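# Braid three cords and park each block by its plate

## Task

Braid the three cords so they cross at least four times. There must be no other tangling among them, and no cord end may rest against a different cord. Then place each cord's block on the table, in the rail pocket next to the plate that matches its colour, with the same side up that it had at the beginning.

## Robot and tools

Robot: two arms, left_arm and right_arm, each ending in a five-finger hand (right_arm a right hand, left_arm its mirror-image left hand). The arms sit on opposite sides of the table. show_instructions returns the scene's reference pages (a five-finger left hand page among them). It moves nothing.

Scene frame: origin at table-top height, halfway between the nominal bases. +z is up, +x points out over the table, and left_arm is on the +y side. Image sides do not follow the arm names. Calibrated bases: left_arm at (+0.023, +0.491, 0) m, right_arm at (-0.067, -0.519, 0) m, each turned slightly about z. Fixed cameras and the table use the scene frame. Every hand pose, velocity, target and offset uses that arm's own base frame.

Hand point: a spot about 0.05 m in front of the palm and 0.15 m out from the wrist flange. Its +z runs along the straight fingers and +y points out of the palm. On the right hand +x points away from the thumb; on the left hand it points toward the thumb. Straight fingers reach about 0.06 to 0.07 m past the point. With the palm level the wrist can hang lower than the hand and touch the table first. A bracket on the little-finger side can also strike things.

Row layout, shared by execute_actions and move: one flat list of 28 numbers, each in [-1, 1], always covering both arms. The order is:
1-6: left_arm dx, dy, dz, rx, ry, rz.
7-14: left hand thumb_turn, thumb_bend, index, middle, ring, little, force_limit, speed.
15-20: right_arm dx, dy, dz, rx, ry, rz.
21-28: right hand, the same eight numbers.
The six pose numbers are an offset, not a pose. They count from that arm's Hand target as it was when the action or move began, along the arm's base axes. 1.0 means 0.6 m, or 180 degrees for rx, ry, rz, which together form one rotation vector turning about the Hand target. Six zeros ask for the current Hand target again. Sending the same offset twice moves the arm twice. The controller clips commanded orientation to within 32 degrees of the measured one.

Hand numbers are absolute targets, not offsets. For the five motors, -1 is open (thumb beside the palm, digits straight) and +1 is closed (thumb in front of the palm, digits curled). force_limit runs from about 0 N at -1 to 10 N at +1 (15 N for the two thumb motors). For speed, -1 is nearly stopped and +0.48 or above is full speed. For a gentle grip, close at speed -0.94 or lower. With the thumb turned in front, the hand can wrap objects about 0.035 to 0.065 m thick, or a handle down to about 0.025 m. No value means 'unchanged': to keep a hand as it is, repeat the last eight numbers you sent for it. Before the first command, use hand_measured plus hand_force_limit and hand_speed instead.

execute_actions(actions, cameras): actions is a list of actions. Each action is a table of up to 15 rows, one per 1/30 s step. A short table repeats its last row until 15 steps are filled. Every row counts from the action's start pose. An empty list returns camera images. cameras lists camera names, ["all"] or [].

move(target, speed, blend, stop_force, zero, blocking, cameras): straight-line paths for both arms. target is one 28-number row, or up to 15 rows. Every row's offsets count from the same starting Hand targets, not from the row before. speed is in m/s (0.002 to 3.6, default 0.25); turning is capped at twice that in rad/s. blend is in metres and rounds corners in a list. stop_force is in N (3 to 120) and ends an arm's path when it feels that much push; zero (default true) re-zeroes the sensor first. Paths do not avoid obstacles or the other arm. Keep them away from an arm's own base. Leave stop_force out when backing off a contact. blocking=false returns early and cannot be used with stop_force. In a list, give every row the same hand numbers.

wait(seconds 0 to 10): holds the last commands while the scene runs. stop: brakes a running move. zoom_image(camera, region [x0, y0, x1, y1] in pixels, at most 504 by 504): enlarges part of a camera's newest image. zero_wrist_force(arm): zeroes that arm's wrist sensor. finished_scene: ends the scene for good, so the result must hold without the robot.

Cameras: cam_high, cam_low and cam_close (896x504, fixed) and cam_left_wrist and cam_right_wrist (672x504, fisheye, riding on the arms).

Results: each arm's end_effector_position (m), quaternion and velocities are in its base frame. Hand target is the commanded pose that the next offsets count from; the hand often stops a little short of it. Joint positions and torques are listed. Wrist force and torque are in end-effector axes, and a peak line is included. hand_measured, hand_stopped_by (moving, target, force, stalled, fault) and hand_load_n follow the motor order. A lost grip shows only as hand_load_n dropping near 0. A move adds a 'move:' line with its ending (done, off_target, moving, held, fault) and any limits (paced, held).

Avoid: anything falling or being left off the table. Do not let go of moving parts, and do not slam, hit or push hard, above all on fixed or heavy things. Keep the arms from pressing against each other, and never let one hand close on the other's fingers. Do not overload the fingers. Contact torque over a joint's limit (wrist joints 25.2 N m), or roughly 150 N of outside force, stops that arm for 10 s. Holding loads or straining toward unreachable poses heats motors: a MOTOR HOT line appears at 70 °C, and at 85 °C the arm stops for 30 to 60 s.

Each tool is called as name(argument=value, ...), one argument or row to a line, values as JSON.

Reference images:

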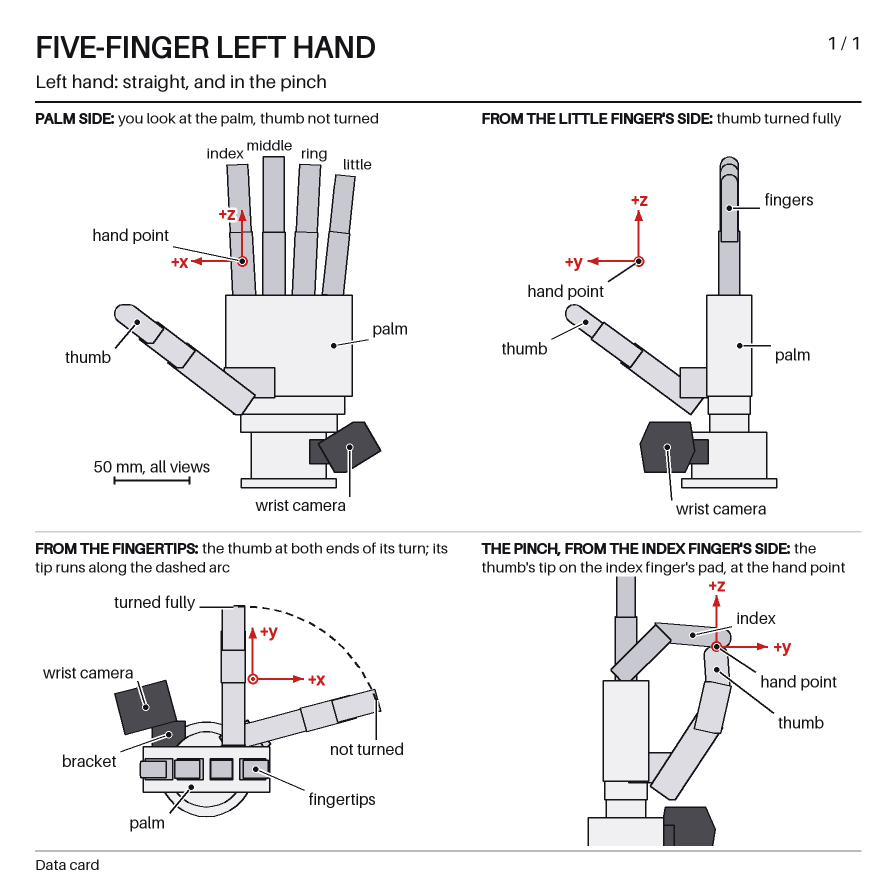

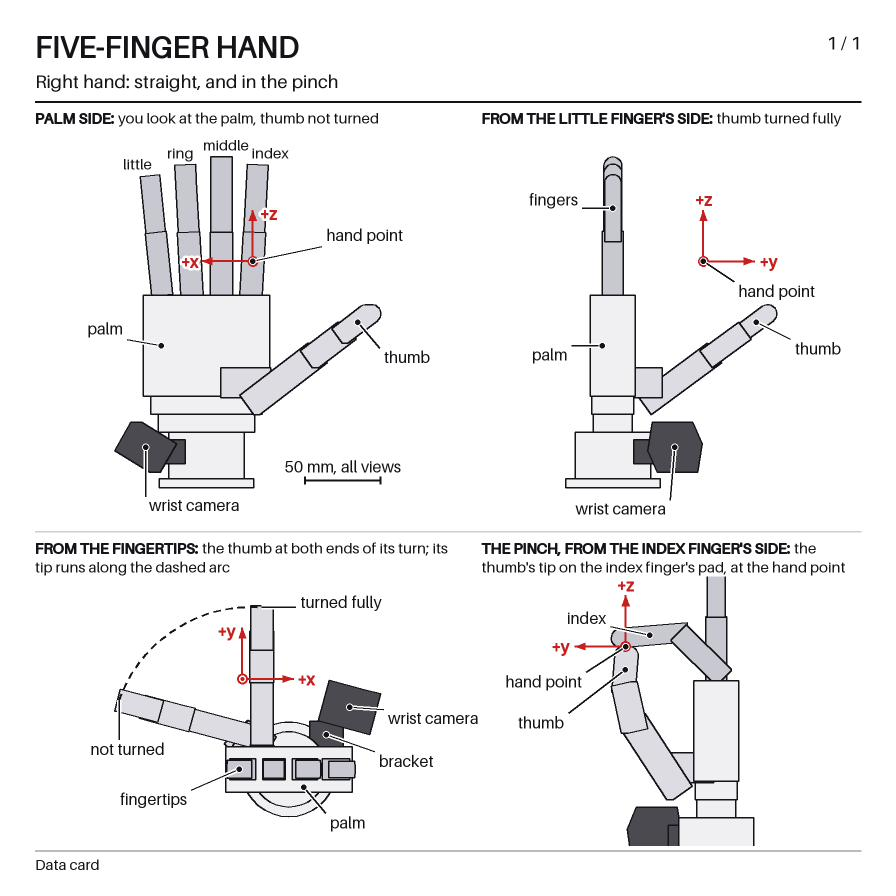

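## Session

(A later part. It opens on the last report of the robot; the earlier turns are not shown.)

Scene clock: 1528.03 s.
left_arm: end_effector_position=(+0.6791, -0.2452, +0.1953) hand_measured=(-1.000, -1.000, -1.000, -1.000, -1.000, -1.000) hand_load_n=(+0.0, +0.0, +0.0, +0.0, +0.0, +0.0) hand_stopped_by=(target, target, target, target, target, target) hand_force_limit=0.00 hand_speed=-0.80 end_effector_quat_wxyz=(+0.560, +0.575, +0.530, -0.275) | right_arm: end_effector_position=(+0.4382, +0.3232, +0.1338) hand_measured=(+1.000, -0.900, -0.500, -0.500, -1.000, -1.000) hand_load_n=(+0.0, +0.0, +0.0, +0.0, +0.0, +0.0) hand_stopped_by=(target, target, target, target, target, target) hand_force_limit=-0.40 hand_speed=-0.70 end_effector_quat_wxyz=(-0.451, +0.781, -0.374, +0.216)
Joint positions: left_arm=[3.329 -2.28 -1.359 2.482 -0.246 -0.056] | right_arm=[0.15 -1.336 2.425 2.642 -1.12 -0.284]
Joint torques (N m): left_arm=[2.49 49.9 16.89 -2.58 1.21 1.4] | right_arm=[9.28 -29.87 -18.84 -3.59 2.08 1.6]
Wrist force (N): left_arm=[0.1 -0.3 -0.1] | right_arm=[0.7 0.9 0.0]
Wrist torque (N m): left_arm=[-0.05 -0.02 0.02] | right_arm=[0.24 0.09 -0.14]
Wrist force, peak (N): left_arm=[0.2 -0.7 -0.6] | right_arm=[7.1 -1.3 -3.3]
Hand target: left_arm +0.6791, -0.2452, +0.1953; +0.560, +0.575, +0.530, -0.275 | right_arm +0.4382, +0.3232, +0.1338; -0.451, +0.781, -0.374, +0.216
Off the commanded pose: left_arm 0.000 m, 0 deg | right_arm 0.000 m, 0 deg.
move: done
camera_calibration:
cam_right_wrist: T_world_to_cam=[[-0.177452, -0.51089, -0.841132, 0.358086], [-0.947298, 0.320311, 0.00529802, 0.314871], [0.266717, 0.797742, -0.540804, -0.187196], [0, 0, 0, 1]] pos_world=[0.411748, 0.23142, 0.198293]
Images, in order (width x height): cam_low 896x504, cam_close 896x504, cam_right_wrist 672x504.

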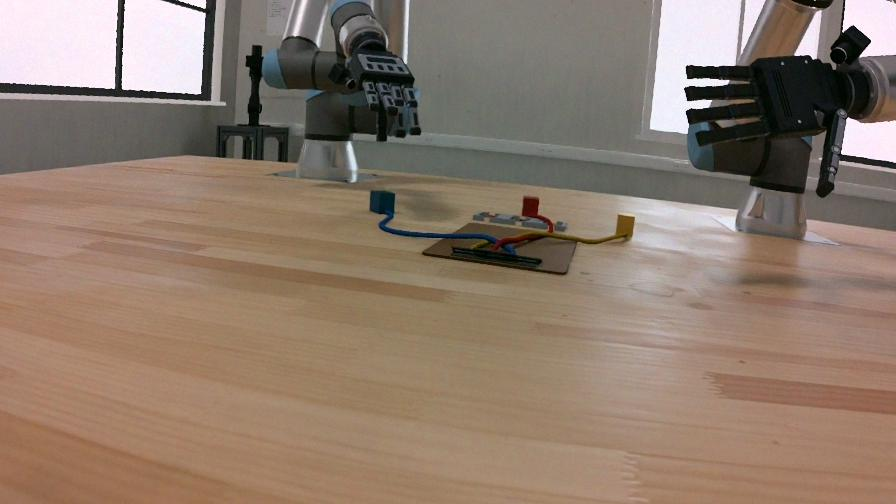

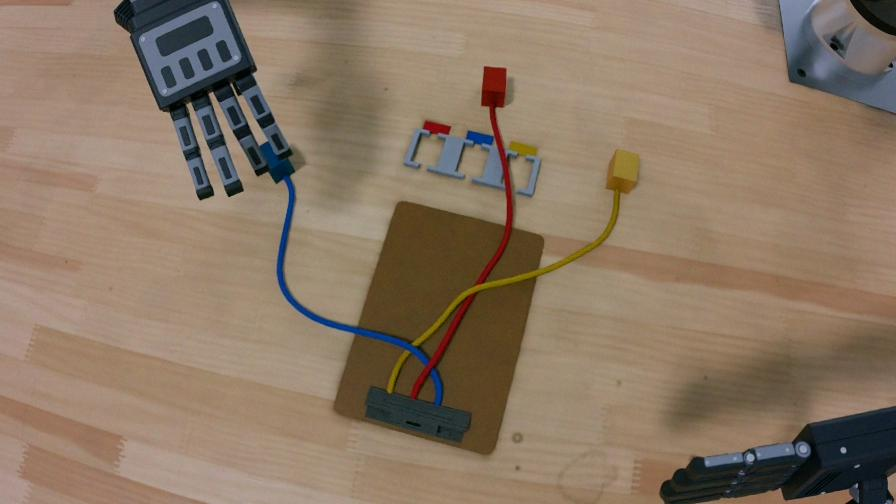

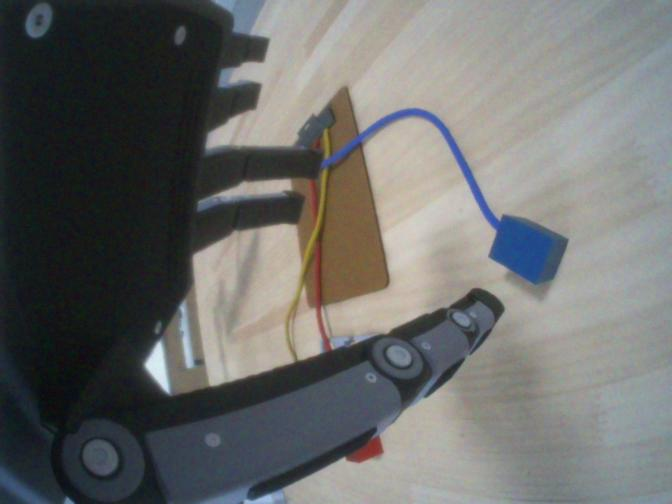

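move(
  target=[
    [0,0,0,0,0,0,-1,-1,-1,-1,-1,-1,0.0,-0.8,-0.002,-0.0173,-0.02,0,0,0.0417,1.0,-0.9,-0.5,-0.5,-1,-1,-0.4,-0.7],
    [0,0,0,0,0,0,-1,-1,-1,-1,-1,-1,0.0,-0.8,-0.002,-0.0173,-0.171,0,0,0.0417,1.0,-0.9,-0.5,-0.5,-1,-1,-0.4,-0.7],
    [0,0,0,0,0,0,-1,-1,-1,-1,-1,-1,0.0,-0.8,-0.002,-0.0173,-0.171,0,0,0.0417,1.0,-0.45,0.15,0.15,-1,-1,-0.4,-0.88],
    [0,0,0,0,0,0,-1,-1,-1,-1,-1,-1,0.0,-0.8,-0.002,-0.0173,-0.071,0,0,0.0417,1.0,-0.45,0.15,0.15,-1,-1,-0.4,-0.88],
  ],
  speed=[0.1,0.08,0.05,0.1],
  cameras=["cam_close","cam_low","cam_right_wrist"],
)

zoom_image(
  camera="cam_close",
  region=[400, 100, 560, 220],
)

Scene clock: 1592.90 s.
left_arm: end_effector_position=(+0.6791, -0.2452, +0.1953) hand_measured=(-1.000, -1.000, -1.000, -1.000, -1.000, -1.000) hand_load_n=(+0.0, +0.0, +0.0, +0.0, +0.0, +0.0) hand_stopped_by=(target, target, target, target, target, target) hand_force_limit=0.00 hand_speed=-0.80 end_effector_quat_wxyz=(+0.560, +0.575, +0.530, -0.275) | right_arm: end_effector_position=(+0.4371, +0.3128, +0.0912) hand_measured=(+1.000, -0.624, +0.078, +0.044, -1.000, -1.000) hand_load_n=(+0.0, +7.0, +4.0, +2.5, +0.0, +0.0) hand_stopped_by=(target, force, force, force, target, target) hand_force_limit=-0.40 hand_speed=-0.88 end_effector_quat_wxyz=(-0.464, +0.804, -0.322, +0.186)
Joint positions: left_arm=[3.329 -2.28 -1.359 2.482 -0.246 -0.056] | right_arm=[0.069 -1.211 2.445 2.571 -0.948 -0.428]
Joint torques (N m): left_arm=[0.48 50.78 16.47 -2.71 1.48 1.38] | right_arm=[2.07 -33.35 -2.15 -1.07 1.18 -0.52]
Wrist force (N): left_arm=[0.1 -0.1 -0.2] | right_arm=[0.8 1.6 0.3]
Wrist torque (N m): left_arm=[-0.01 -0.03 0.02] | right_arm=[0.28 0.07 -0.18]
Wrist force, peak (N): left_arm=[0.1 -0.6 -0.5] | right_arm=[-0.6 -3.6 -1.3]
Hand target: left_arm +0.6791, -0.2452, +0.1953; +0.560, +0.575, +0.530, -0.275 | right_arm +0.4370, +0.3128, +0.0912; -0.464, +0.804, -0.322, +0.186
Off the commanded pose: left_arm 0.000 m, 0 deg | right_arm 0.000 m, 0 deg.
move: done
camera_calibration:
cam_right_wrist: T_world_to_cam=[[-0.108955, -0.529679, -0.841171, 0.292729], [-0.981049, 0.19369, 0.0051075, 0.371696], [0.160221, 0.825787, -0.540744, -0.16393], [0, 0, 0, 1]] pos_world=[0.422811, 0.21843, 0.155693]
Images, in order (width x height): cam_low 896x504, cam_close 896x504, cam_right_wrist 672x504.

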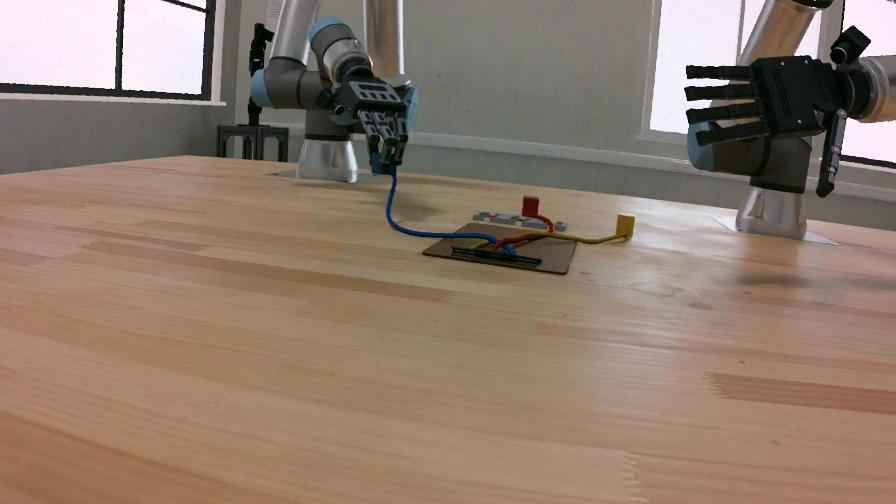

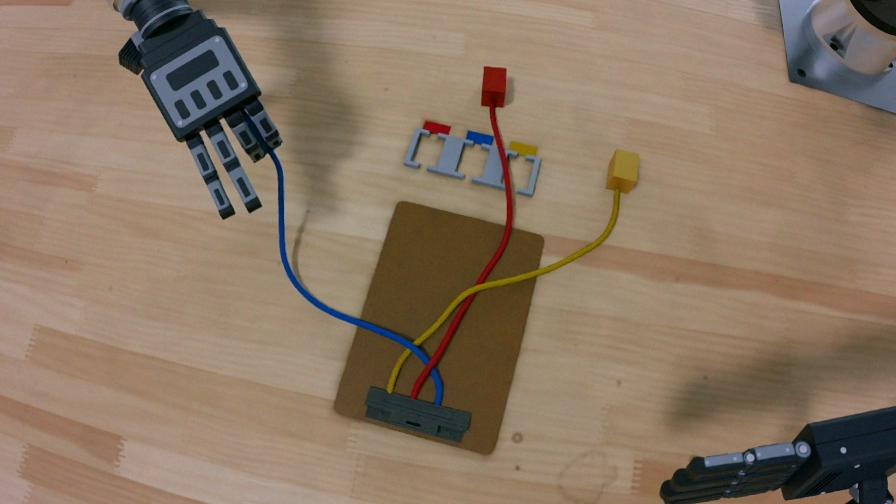

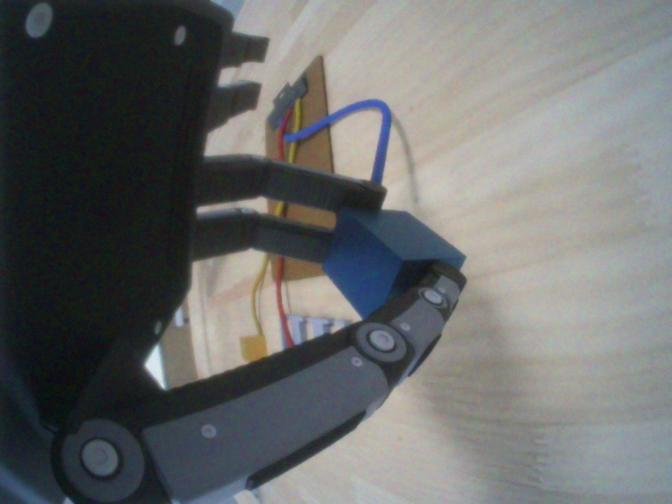

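Scaled by 3.150 from the camera's 896x504 image, which has a finer 1280x720 frame.

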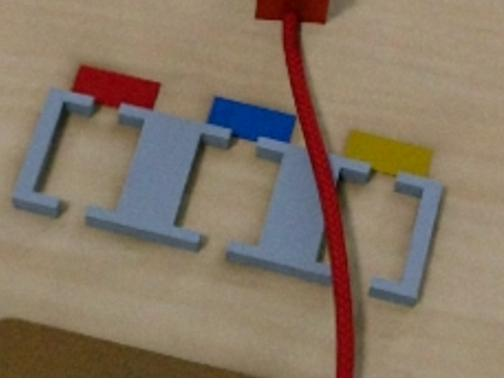

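move(
  target=[
    [0,0,0,0,0,0,-1,-1,-1,-1,-1,-1,0.0,-0.8,-0.063,0.3535,0.01,0,0,-0.2694,1.0,-0.45,0.15,0.15,-1,-1,-0.4,-0.88],
    [0,0,0,0,0,0,-1,-1,-1,-1,-1,-1,0.0,-0.8,-0.063,0.3535,-0.052,0,0,-0.2694,1.0,-0.45,0.15,0.15,-1,-1,-0.4,-0.88],
  ],
  speed=[0.12,0.06],
  cameras=["cam_close","cam_low","cam_right_wrist"],
)

zoom_image(
  camera="cam_close",
  region=[400, 80, 560, 200],
)

zoom_image(
  camera="cam_low",
  region=[450, 140, 610, 260],
)

zoom_image(
  camera="cam_right_wrist",
  region=[200, 60, 560, 380],
)

Scene clock: 1633.60 s.
left_arm: end_effector_position=(+0.6791, -0.2452, +0.1953) hand_measured=(-1.000, -1.000, -1.000, -1.000, -1.000, -1.000) hand_load_n=(+0.0, +0.0, +0.0, +0.0, +0.0, +0.0) hand_stopped_by=(target, target, target, target, target, target) hand_force_limit=0.00 hand_speed=-0.80 end_effector_quat_wxyz=(+0.560, +0.575, +0.530, -0.275) | right_arm: end_effector_position=(+0.3992, +0.5248, +0.0600) hand_measured=(+1.000, -0.624, +0.078, +0.044, -1.000, -1.000) hand_load_n=(-0.5, +7.5, +3.5, +2.5, +0.0, +0.0) hand_stopped_by=(target, force, force, force, target, target) hand_force_limit=-0.40 hand_speed=-0.88 end_effector_quat_wxyz=(-0.347, +0.601, -0.624, +0.360)
Joint positions: left_arm=[3.329 -2.28 -1.359 2.482 -0.246 -0.056] | right_arm=[0.923 -0.93 1.959 2.903 -2.36 0.622]
Joint torques (N m): left_arm=[1.16 49.77 17.51 -2.52 1.29 1.4] | right_arm=[1.46 -46.87 -15.21 -1.5 -2.89 -1.68]
Wrist force (N): left_arm=[0.1 0.0 -0.3] | right_arm=[0.6 1.8 0.2]
Wrist torque (N m): left_arm=[0.02 -0.03 0.01] | right_arm=[0.29 0.13 -0.17]
Wrist force, peak (N): left_arm=[0.2 -0.6 -0.8] | right_arm=[0.7 2.4 0.4]
Hand target: left_arm +0.6791, -0.2452, +0.1953; +0.560, +0.575, +0.530, -0.275 | right_arm +0.3992, +0.5249, +0.0600; -0.347, +0.601, -0.624, +0.360
Off the commanded pose: left_arm 0.000 m, 0 deg | right_arm 0.000 m, 0 deg.
move: done
camera_calibration:
cam_right_wrist: T_world_to_cam=[[-0.469127, -0.269188, -0.841105, 0.381694], [-0.504925, 0.863146, 0.00537964, -0.247818], [0.724549, 0.427219, -0.540845, -0.365881], [0, 0, 0, 1]] pos_world=[0.319032, 0.472962, 0.124494]
Images, in order (width x height): cam_low 896x504, cam_close 896x504, cam_right_wrist 672x504.

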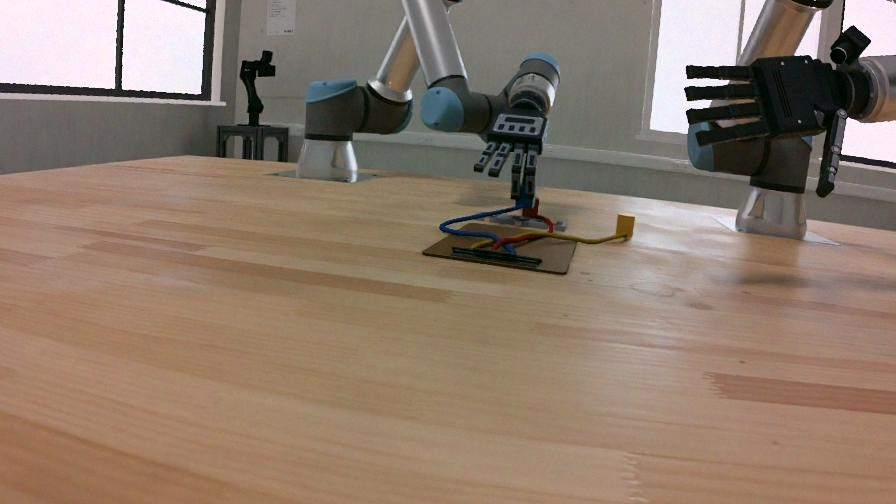

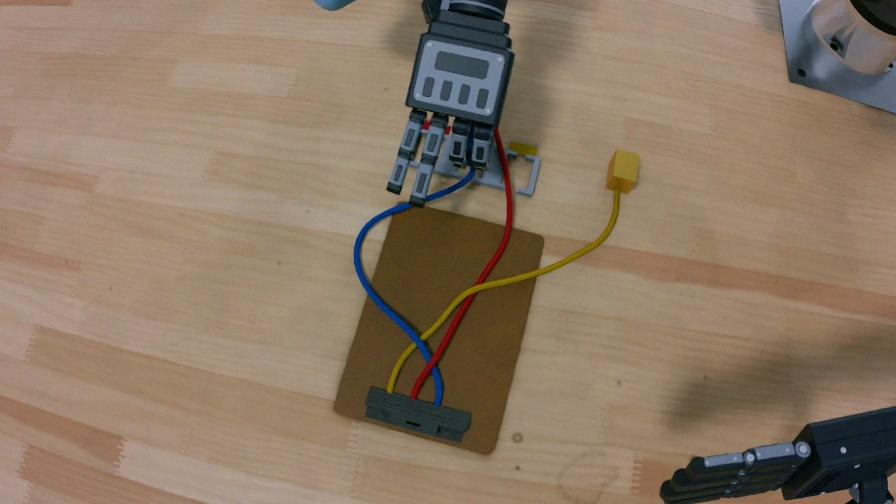

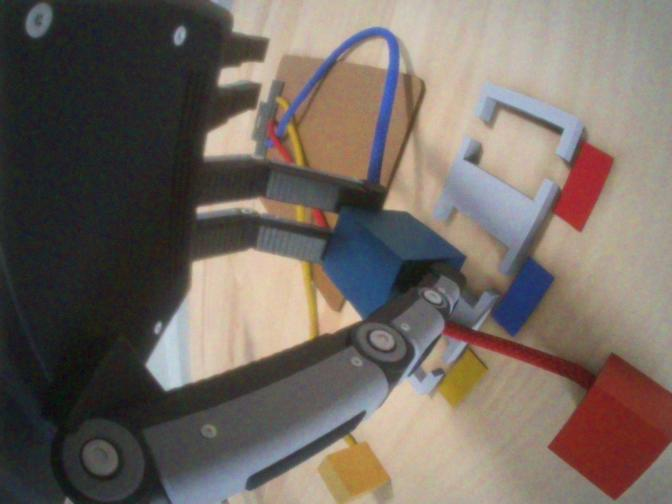

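Scaled by 3.150 from the camera's 896x504 image, which has a finer 1280x720 frame.

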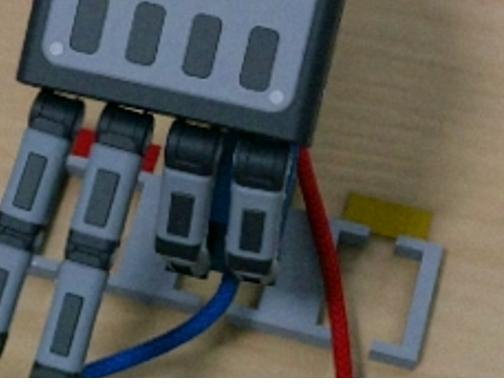

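Scaled by 3.150 from the camera's 896x504 image, which has a finer 1280x720 frame.

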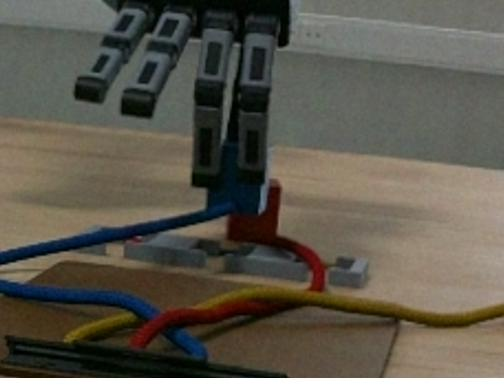

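Scaled by 1.400 from the camera's 672x504 image, which has a finer 960x720 frame.

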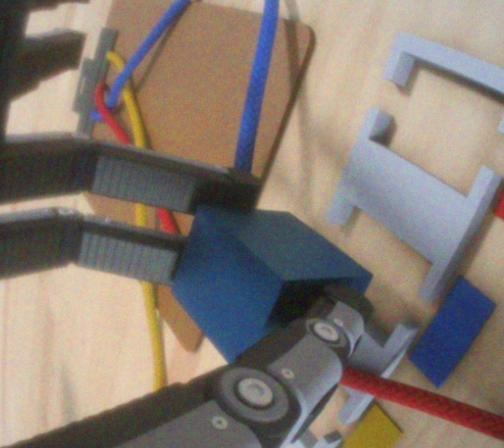

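move(
  target=[0,0,0,0,0,0,-1,-1,-1,-1,-1,-1,0.0,-0.8,0,0,-0.0267,0,0,0,1.0,-0.45,0.15,0.15,-1,-1,-0.4,-0.88],
  speed=0.04,
  stop_force=5,
  cameras=["cam_close","cam_low","cam_right_wrist"],
)

zoom_image(
  camera="cam_right_wrist",
  region=[280, 160, 540, 360],
)

zoom_image(
  camera="cam_low",
  region=[470, 170, 590, 250],
)

zoom_image(
  camera="cam_close",
  region=[400, 100, 520, 200],
)

Scene clock: 1645.20 s.
left_arm: end_effector_position=(+0.6791, -0.2452, +0.1953) hand_measured=(-1.000, -1.000, -1.000, -1.000, -1.000, -1.000) hand_load_n=(+0.0, +0.0, +0.0, +0.0, +0.0, +0.0) hand_stopped_by=(target, target, target, target, target, target) hand_force_limit=0.00 hand_speed=-0.80 end_effector_quat_wxyz=(+0.560, +0.575, +0.530, -0.275) | right_arm: end_effector_position=(+0.3992, +0.5249, +0.0439) hand_measured=(+1.000, -0.624, +0.078, +0.044, -1.000, -1.000) hand_load_n=(+0.0, +7.5, +3.5, +2.5, +0.0, +0.0) hand_stopped_by=(target, force, force, force, target, target) hand_force_limit=-0.40 hand_speed=-0.88 end_effector_quat_wxyz=(-0.347, +0.601, -0.624, +0.360)
Joint positions: left_arm=[3.329 -2.28 -1.359 2.482 -0.246 -0.056] | right_arm=[0.923 -0.895 1.958 2.868 -2.36 0.622]
Joint torques (N m): left_arm=[1.2 48.84 17.66 -2.62 1.23 1.39] | right_arm=[6.67 -46.78 -20.2 -2.54 -0.46 0.54]
Wrist force (N): left_arm=[-0.1 -0.1 -0.3] | right_arm=[0.6 1.8 0.1]
Wrist torque (N m): left_arm=[0.00 0.01 0.00] | right_arm=[0.31 0.12 -0.17]
Wrist force, peak (N): left_arm=[0.1 -0.4 -0.7] | right_arm=[0.7 2.1 0.2]
Hand target: left_arm +0.6791, -0.2452, +0.1953; +0.560, +0.575, +0.530, -0.275 | right_arm +0.3992, +0.5249, +0.0440; -0.347, +0.601, -0.624, +0.360
Off the commanded pose: left_arm 0.000 m, 0 deg | right_arm 0.000 m, 0 deg.
move: done
camera_calibration:
cam_right_wrist: T_world_to_cam=[[-0.469064, -0.26925, -0.84112, 0.368294], [-0.505027, 0.863087, 0.00535461, -0.247619], [0.724519, 0.4273, -0.540821, -0.374638], [0, 0, 0, 1]] pos_world=[0.319131, 0.472962, 0.108493]
Images, in order (width x height): cam_low 896x504, cam_close 896x504, cam_right_wrist 672x504.

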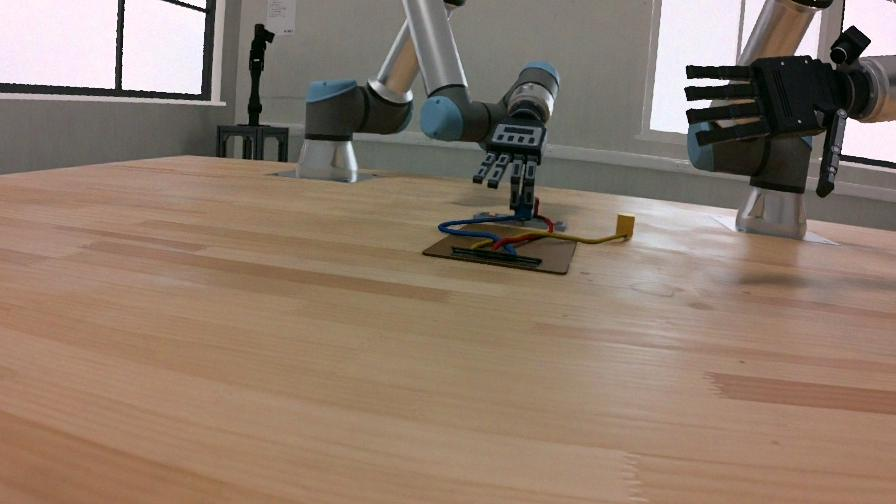

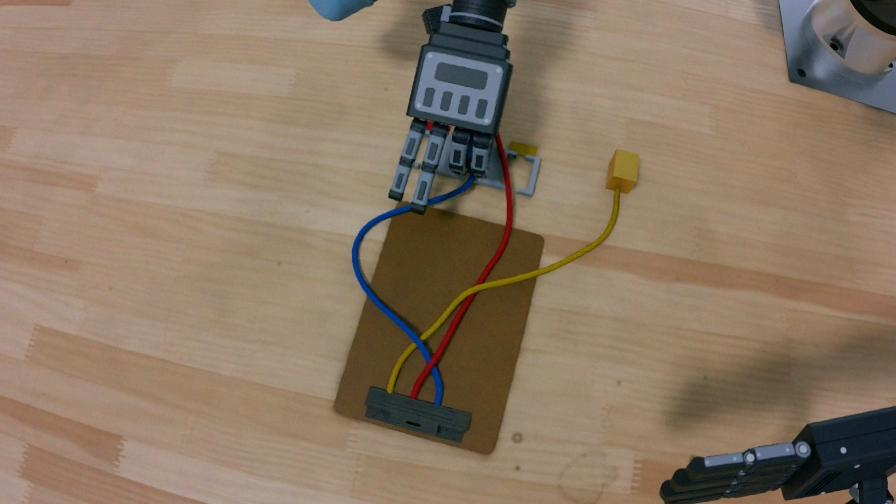

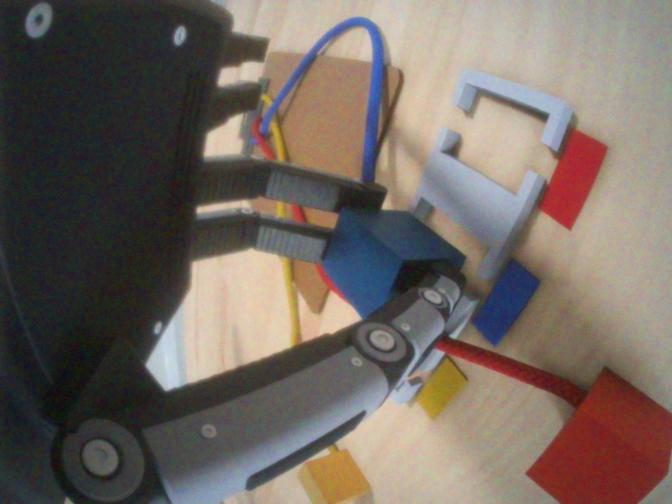

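Scaled by 1.938 from the camera's 672x504 image, which has a finer 960x720 frame.

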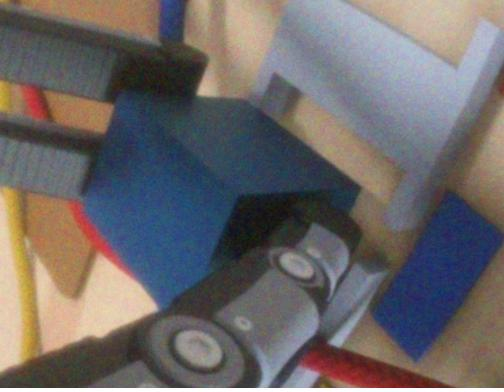

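Scaled by 4.200 from the camera's 896x504 image, which has a finer 1280x720 frame.

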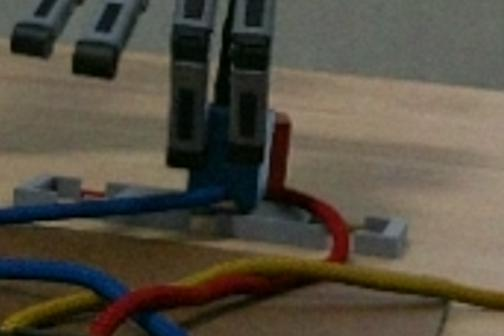

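Scaled by 4.200 from the camera's 896x504 image, which has a finer 1280x720 frame.

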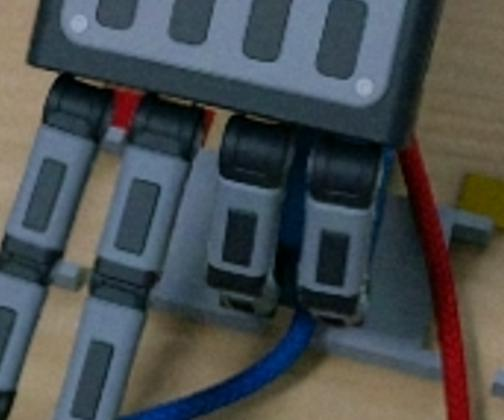

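move(
  target=[0,0,0,0,0,0,-1,-1,-1,-1,-1,-1,0.0,-0.8,0,-0.0097,0,0,0,0,1.0,-0.45,0.15,0.15,-1,-1,-0.4,-0.88],
  speed=0.04,
  cameras=["cam_close","cam_low","cam_right_wrist"],
)

zoom_image(
  camera="cam_low",
  region=[490, 180, 570, 240],
)

zoom_image(
  camera="cam_close",
  region=[440, 120, 520, 200],
)

zoom_image(
  camera="cam_right_wrist",
  region=[310, 180, 530, 350],
)

Scene clock: 1691.73 s.
left_arm: end_effector_position=(+0.6791, -0.2452, +0.1953) hand_measured=(-1.000, -1.000, -1.000, -1.000, -1.000, -1.000) hand_load_n=(+0.0, +0.0, +0.0, +0.0, +0.5, +0.0) hand_stopped_by=(target, target, target, target, target, target) hand_force_limit=0.00 hand_speed=-0.80 end_effector_quat_wxyz=(+0.560, +0.575, +0.530, -0.275) | right_arm: end_effector_position=(+0.3992, +0.5189, +0.0440) hand_measured=(+1.000, -0.624, +0.078, +0.044, -1.000, -1.000) hand_load_n=(-0.5, +7.0, +4.0, +2.5, +0.0, +0.0) hand_stopped_by=(target, force, force, force, target, target) hand_force_limit=-0.40 hand_speed=-0.88 end_effector_quat_wxyz=(-0.347, +0.601, -0.624, +0.360)
Joint positions: left_arm=[3.329 -2.28 -1.359 2.482 -0.246 -0.056] | right_arm=[0.916 -0.9 1.974 2.853 -2.355 0.615]
Joint torques (N m): left_arm=[1.81 50.04 17.01 -2.42 1.18 1.47] | right_arm=[4.87 -36.13 -19.72 -1.25 -0.22 -0.33]
Wrist force (N): left_arm=[-0.1 -0.2 -0.4] | right_arm=[0.7 1.9 0.1]
Wrist torque (N m): left_arm=[0.00 0.00 0.00] | right_arm=[0.31 0.10 -0.12]
Wrist force, peak (N): left_arm=[0.1 -0.4 -0.7] | right_arm=[0.6 2.0 0.0]
Hand target: left_arm +0.6791, -0.2452, +0.1953; +0.560, +0.575, +0.530, -0.275 | right_arm +0.3992, +0.5191, +0.0440; -0.347, +0.601, -0.624, +0.360
Off the commanded pose: left_arm 0.000 m, 0 deg | right_arm 0.000 m, 0 deg.
move: done
camera_calibration:
cam_right_wrist: T_world_to_cam=[[-0.469064, -0.26925, -0.84112, 0.366705], [-0.505027, 0.863087, 0.00535461, -0.242526], [0.724519, 0.4273, -0.540821, -0.372117], [0, 0, 0, 1]] pos_world=[0.319131, 0.467062, 0.108493]
Images, in order (width x height): cam_low 896x504, cam_close 896x504, cam_right_wrist 672x504.

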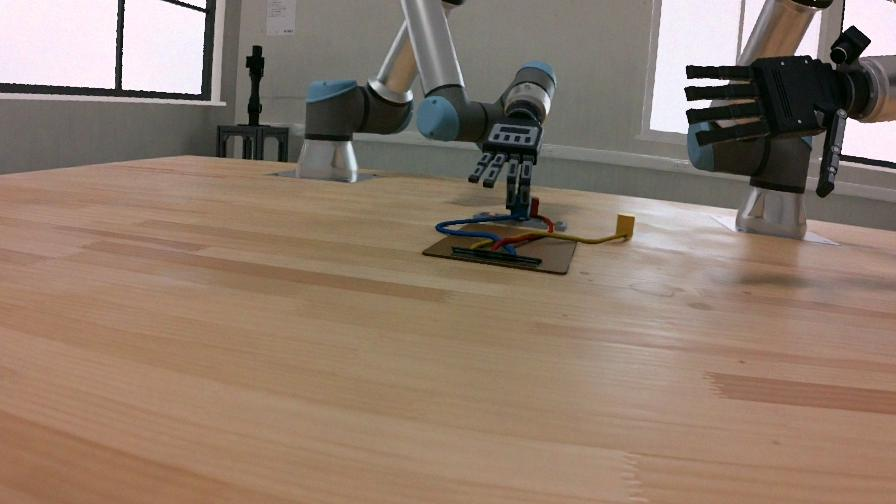

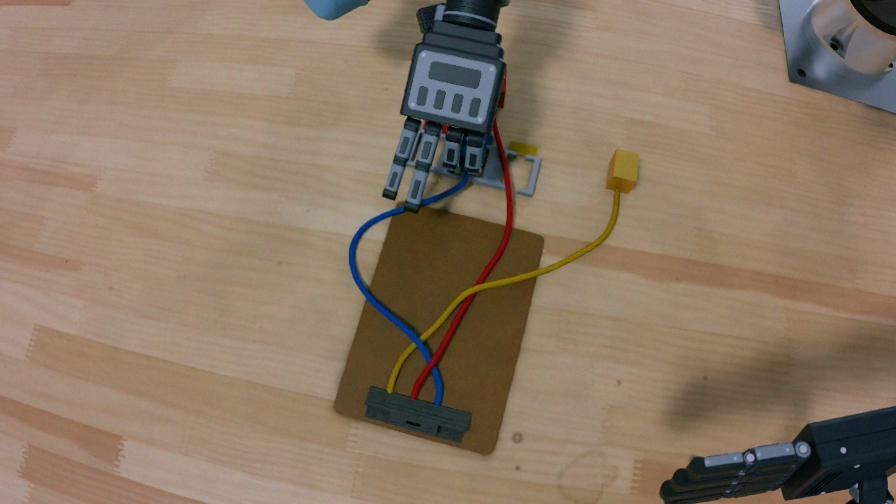

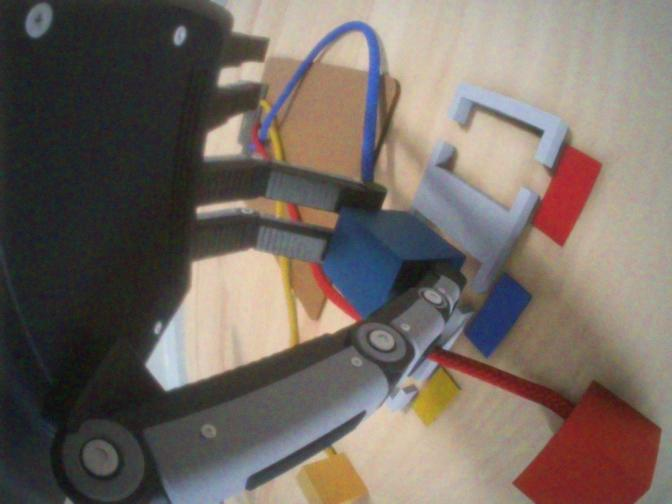

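Scaled by 6.300 from the camera's 896x504 image, which has a finer 1280x720 frame.

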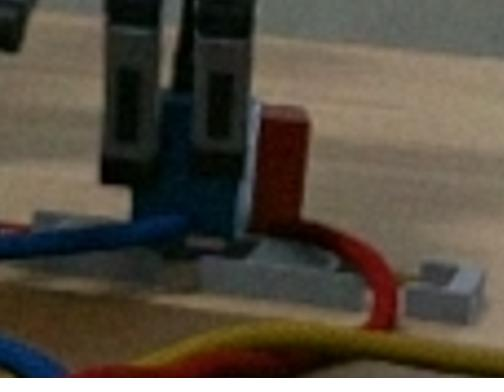

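Scaled by 6.300 from the camera's 896x504 image, which has a finer 1280x720 frame.

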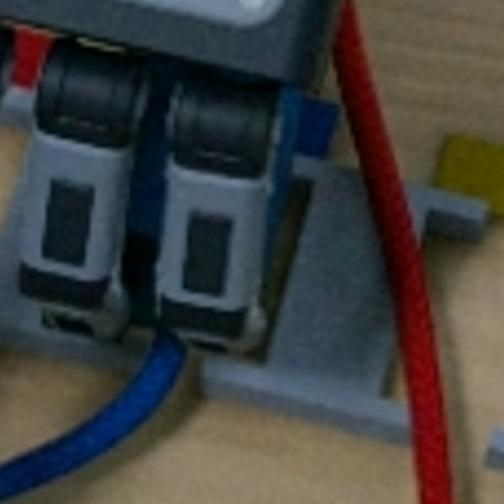

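Scaled by 2.291 from the camera's 672x504 image, which has a finer 960x720 frame.

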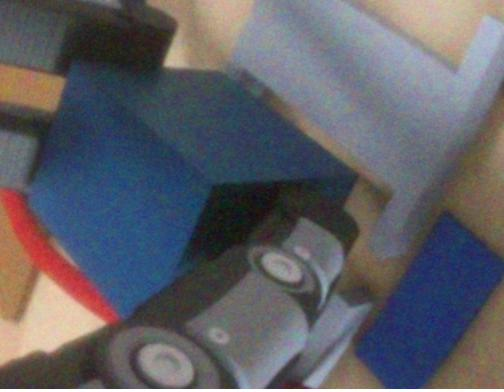

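move(
  target=[
    [0,0,0,0,0,0,-1,-1,-1,-1,-1,-1,0.0,-0.8,-0.005,0,0,0,0,0,1.0,-0.45,0.15,0.15,-1,-1,-0.4,-0.88],
    [0,0,0,0,0,0,-1,-1,-1,-1,-1,-1,0.0,-0.8,-0.005,0,-0.0205,0,0,0,1.0,-0.45,0.15,0.15,-1,-1,-0.4,-0.88],
  ],
  speed=0.02,
  stop_force=4,
  cameras=["cam_close","cam_low","cam_right_wrist"],
)

zoom_image(
  camera="cam_low",
  region=[490, 180, 570, 240],
)

zoom_image(
  camera="cam_right_wrist",
  region=[310, 180, 530, 350],
)

Scene clock: 1778.90 s.
left_arm: end_effector_position=(+0.6791, -0.2452, +0.1953) hand_measured=(-1.000, -1.000, -1.000, -1.000, -1.000, -1.000) hand_load_n=(+0.0, +0.0, +0.0, +0.0, +0.0, +0.0) hand_stopped_by=(target, target, target, target, target, target) hand_force_limit=0.00 hand_speed=-0.80 end_effector_quat_wxyz=(+0.560, +0.575, +0.530, -0.275) | right_arm: end_effector_position=(+0.3962, +0.5191, +0.0318) hand_measured=(+1.000, -0.624, +0.078, +0.044, -1.000, -1.000) hand_load_n=(-0.5, +7.0, +4.0, +3.0, +0.0, +0.0) hand_stopped_by=(target, force, force, force, target, target) hand_force_limit=-0.40 hand_speed=-0.88 end_effector_quat_wxyz=(-0.347, +0.601, -0.624, +0.360)
Joint positions: left_arm=[3.329 -2.28 -1.359 2.482 -0.246 -0.056] | right_arm=[0.921 -0.875 1.976 2.828 -2.358 0.619]
Joint torques (N m): left_arm=[1.83 49.47 17.5 -2.72 1.27 1.53] | right_arm=[-5.49 -45.81 -3.8 -1.95 0.77 -1.85]
Wrist force (N): left_arm=[0.2 -0.2 -0.3] | right_arm=[0.6 0.7 -0.5]
Wrist torque (N m): left_arm=[-0.02 -0.03 0.02] | right_arm=[0.28 0.14 -0.29]
Wrist force, peak (N): left_arm=[0.1 -0.5 -0.7] | right_arm=[0.5 -3.1 -2.4]
Hand target: left_arm +0.6791, -0.2452, +0.1953; +0.560, +0.575, +0.530, -0.275 | right_arm +0.3962, +0.5191, +0.0317; -0.347, +0.601, -0.624, +0.360
Off the commanded pose: left_arm 0.000 m, 0 deg | right_arm 0.000 m, 0 deg.
move: contact (right_arm)
camera_calibration:
cam_right_wrist: T_world_to_cam=[[-0.469046, -0.26914, -0.841165, 0.355012], [-0.504988, 0.863109, 0.00542704, -0.244092], [0.724557, 0.427324, -0.540751, -0.376614], [0, 0, 0, 1]] pos_world=[0.316132, 0.467162, 0.096294]
Images, in order (width x height): cam_low 896x504, cam_close 896x504, cam_right_wrist 672x504.

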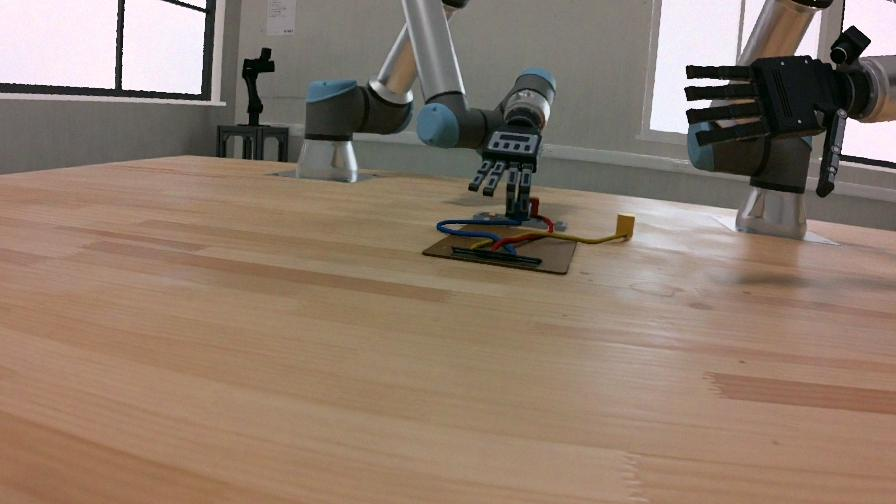

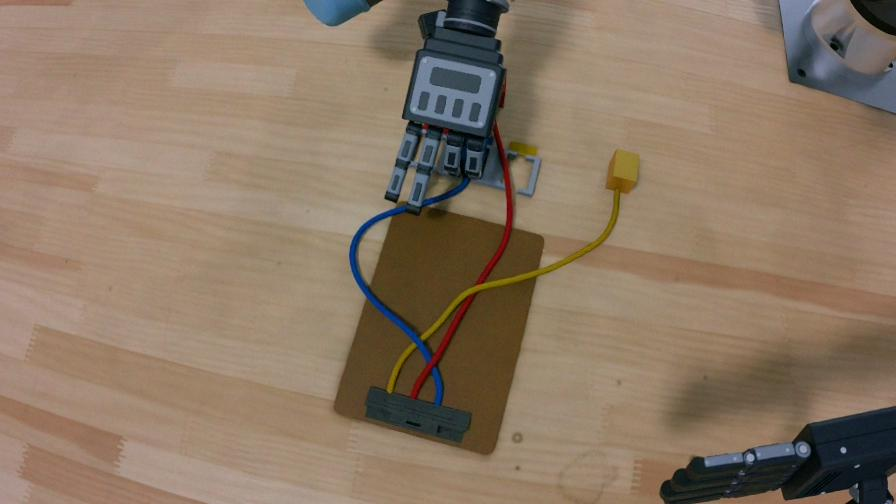

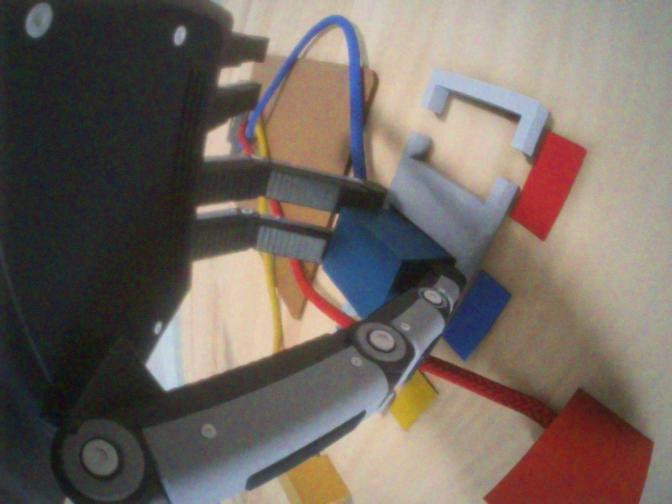

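Scaled by 6.300 from the camera's 896x504 image, which has a finer 1280x720 frame.

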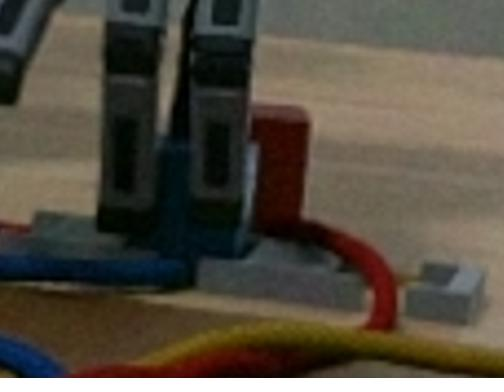

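Scaled by 2.291 from the camera's 672x504 image, which has a finer 960x720 frame.

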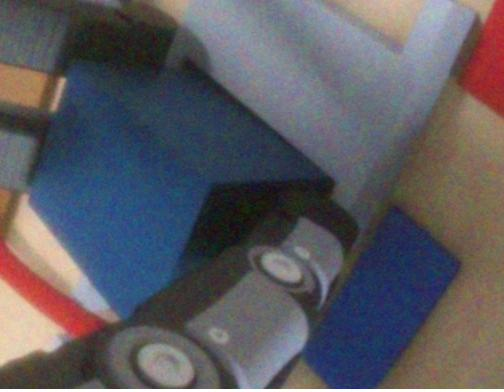

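move(
  target=[
    [0,0,0,0,0,0,-1,-1,-1,-1,-1,-1,0.0,-0.8,0,0,0,0,0,0,1.0,-0.9,-0.4,-0.4,-1,-1,-0.4,-0.8],
    [0,0,0,0,0,0,-1,-1,-1,-1,-1,-1,0.0,-0.8,0,0,0.14,0,0,0,1.0,-0.9,-0.5,-0.5,-1,-1,-0.4,-0.7],
    [0,0,0,0,0,0,-1,-1,-1,-1,-1,-1,0.0,-0.8,-0.1,0,0.16,0,0,0,1.0,-0.9,-0.5,-0.5,-1,-1,-0.4,-0.7],
  ],
  speed=[0.05,0.1,0.15],
  blend=[0,0.02,0],
  cameras=["cam_close","cam_low","cam_right_wrist"],
)

zoom_image(
  camera="cam_low",
  region=[430, 170, 650, 270],
)

zoom_image(
  camera="cam_close",
  region=[400, 50, 560, 210],
)

Scene clock: 1797.27 s.
left_arm: end_effector_position=(+0.6791, -0.2452, +0.1953) hand_measured=(-1.000, -1.000, -1.000, -1.000, -1.000, -1.000) hand_load_n=(+0.0, +0.0, +0.0, +0.0, +0.0, +0.0) hand_stopped_by=(target, target, target, target, target, target) hand_force_limit=0.00 hand_speed=-0.80 end_effector_quat_wxyz=(+0.560, +0.575, +0.530, -0.275) | right_arm: end_effector_position=(+0.3363, +0.5191, +0.1277) hand_measured=(+1.000, -0.900, -0.500, -0.500, -1.000, -1.000) hand_load_n=(+0.0, +0.0, +0.0, +0.0, +0.0, +0.0) hand_stopped_by=(target, target, target, target, target, target) hand_force_limit=-0.40 hand_speed=-0.70 end_effector_quat_wxyz=(-0.347, +0.601, -0.624, +0.360)
Joint positions: left_arm=[3.329 -2.28 -1.359 2.482 -0.246 -0.056] | right_arm=[1.018 -1.134 2.034 3.107 -2.424 0.724]
Joint torques (N m): left_arm=[0.76 49.47 16.75 -2.69 1.22 1.44] | right_arm=[7.9 -39.58 -14.53 -1.62 -0.26 0.35]
Wrist force (N): left_arm=[-0.2 -0.2 -0.2] | right_arm=[0.6 1.4 -0.2]
Wrist torque (N m): left_arm=[-0.01 0.02 -0.01] | right_arm=[0.33 0.12 -0.13]
Wrist force, peak (N): left_arm=[0.2 -0.3 -0.8] | right_arm=[0.7 2.0 -1.3]
Hand target: left_arm +0.6791, -0.2452, +0.1953; +0.560, +0.575, +0.530, -0.275 | right_arm +0.3362, +0.5191, +0.1277; -0.347, +0.601, -0.624, +0.360
Off the commanded pose: left_arm 0.000 m, 0 deg | right_arm 0.000 m, 0 deg.
move: done; blend cut to 0 m at target 2
camera_calibration:
cam_right_wrist: T_world_to_cam=[[-0.468966, -0.269276, -0.841167, 0.407663], [-0.505061, 0.863067, 0.00529406, -0.274849], [0.724558, 0.427323, -0.54075, -0.281229], [0, 0, 0, 1]] pos_world=[0.256131, 0.467162, 0.192293]
Images, in order (width x height): cam_low 896x504, cam_close 896x504, cam_right_wrist 672x504.

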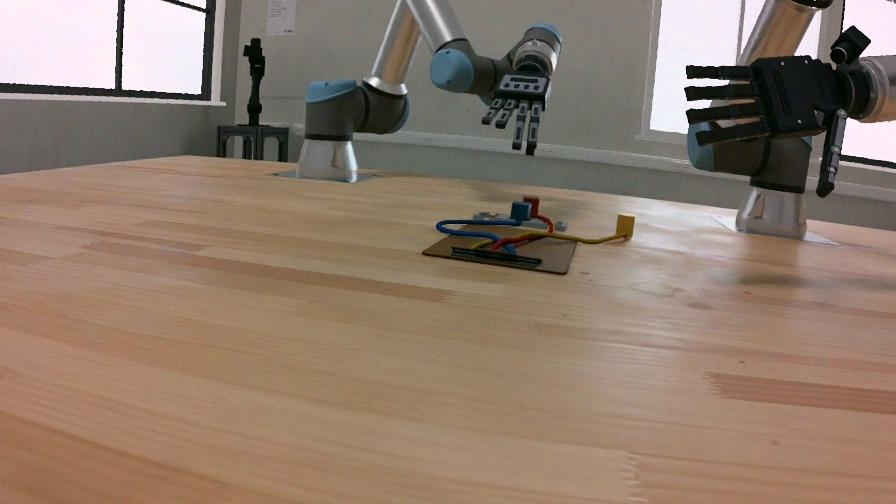

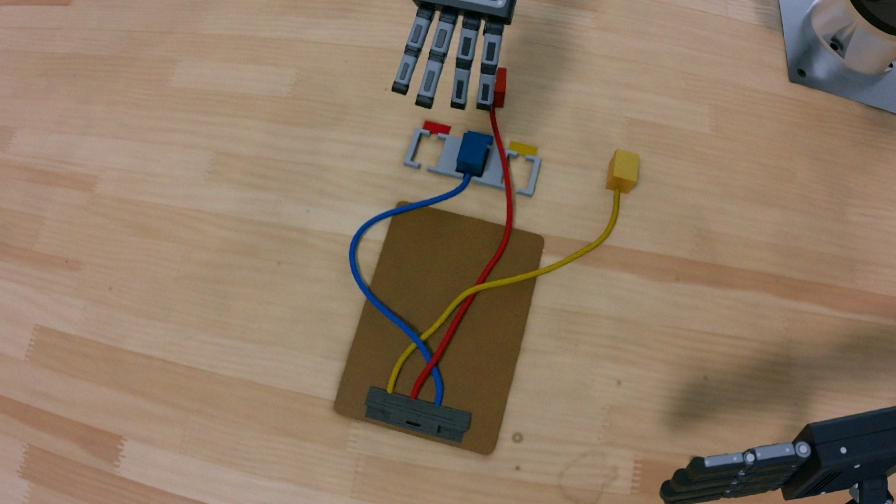

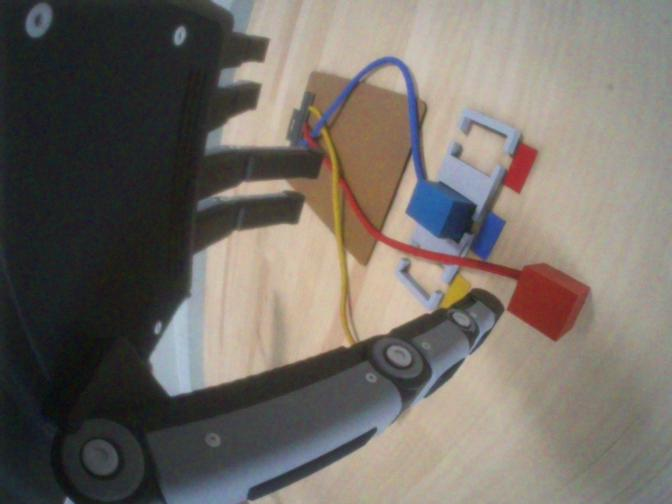

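Scaled by 2.291 from the camera's 896x504 image, which has a finer 1280x720 frame.

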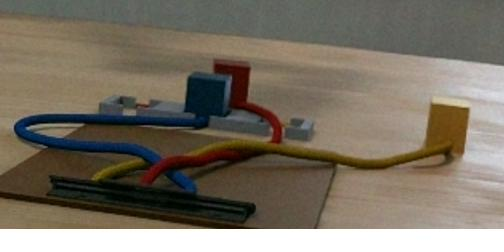

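Scaled by 3.150 from the camera's 896x504 image, which has a finer 1280x720 frame.

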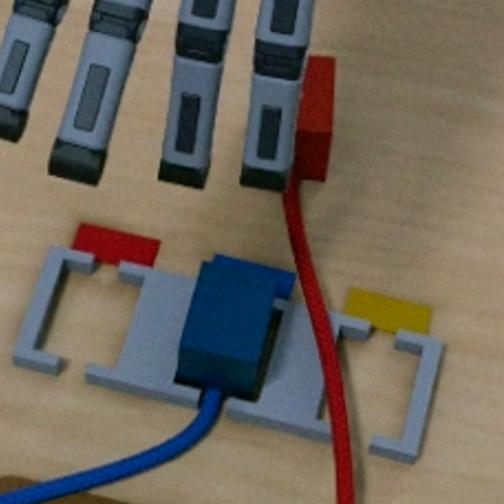

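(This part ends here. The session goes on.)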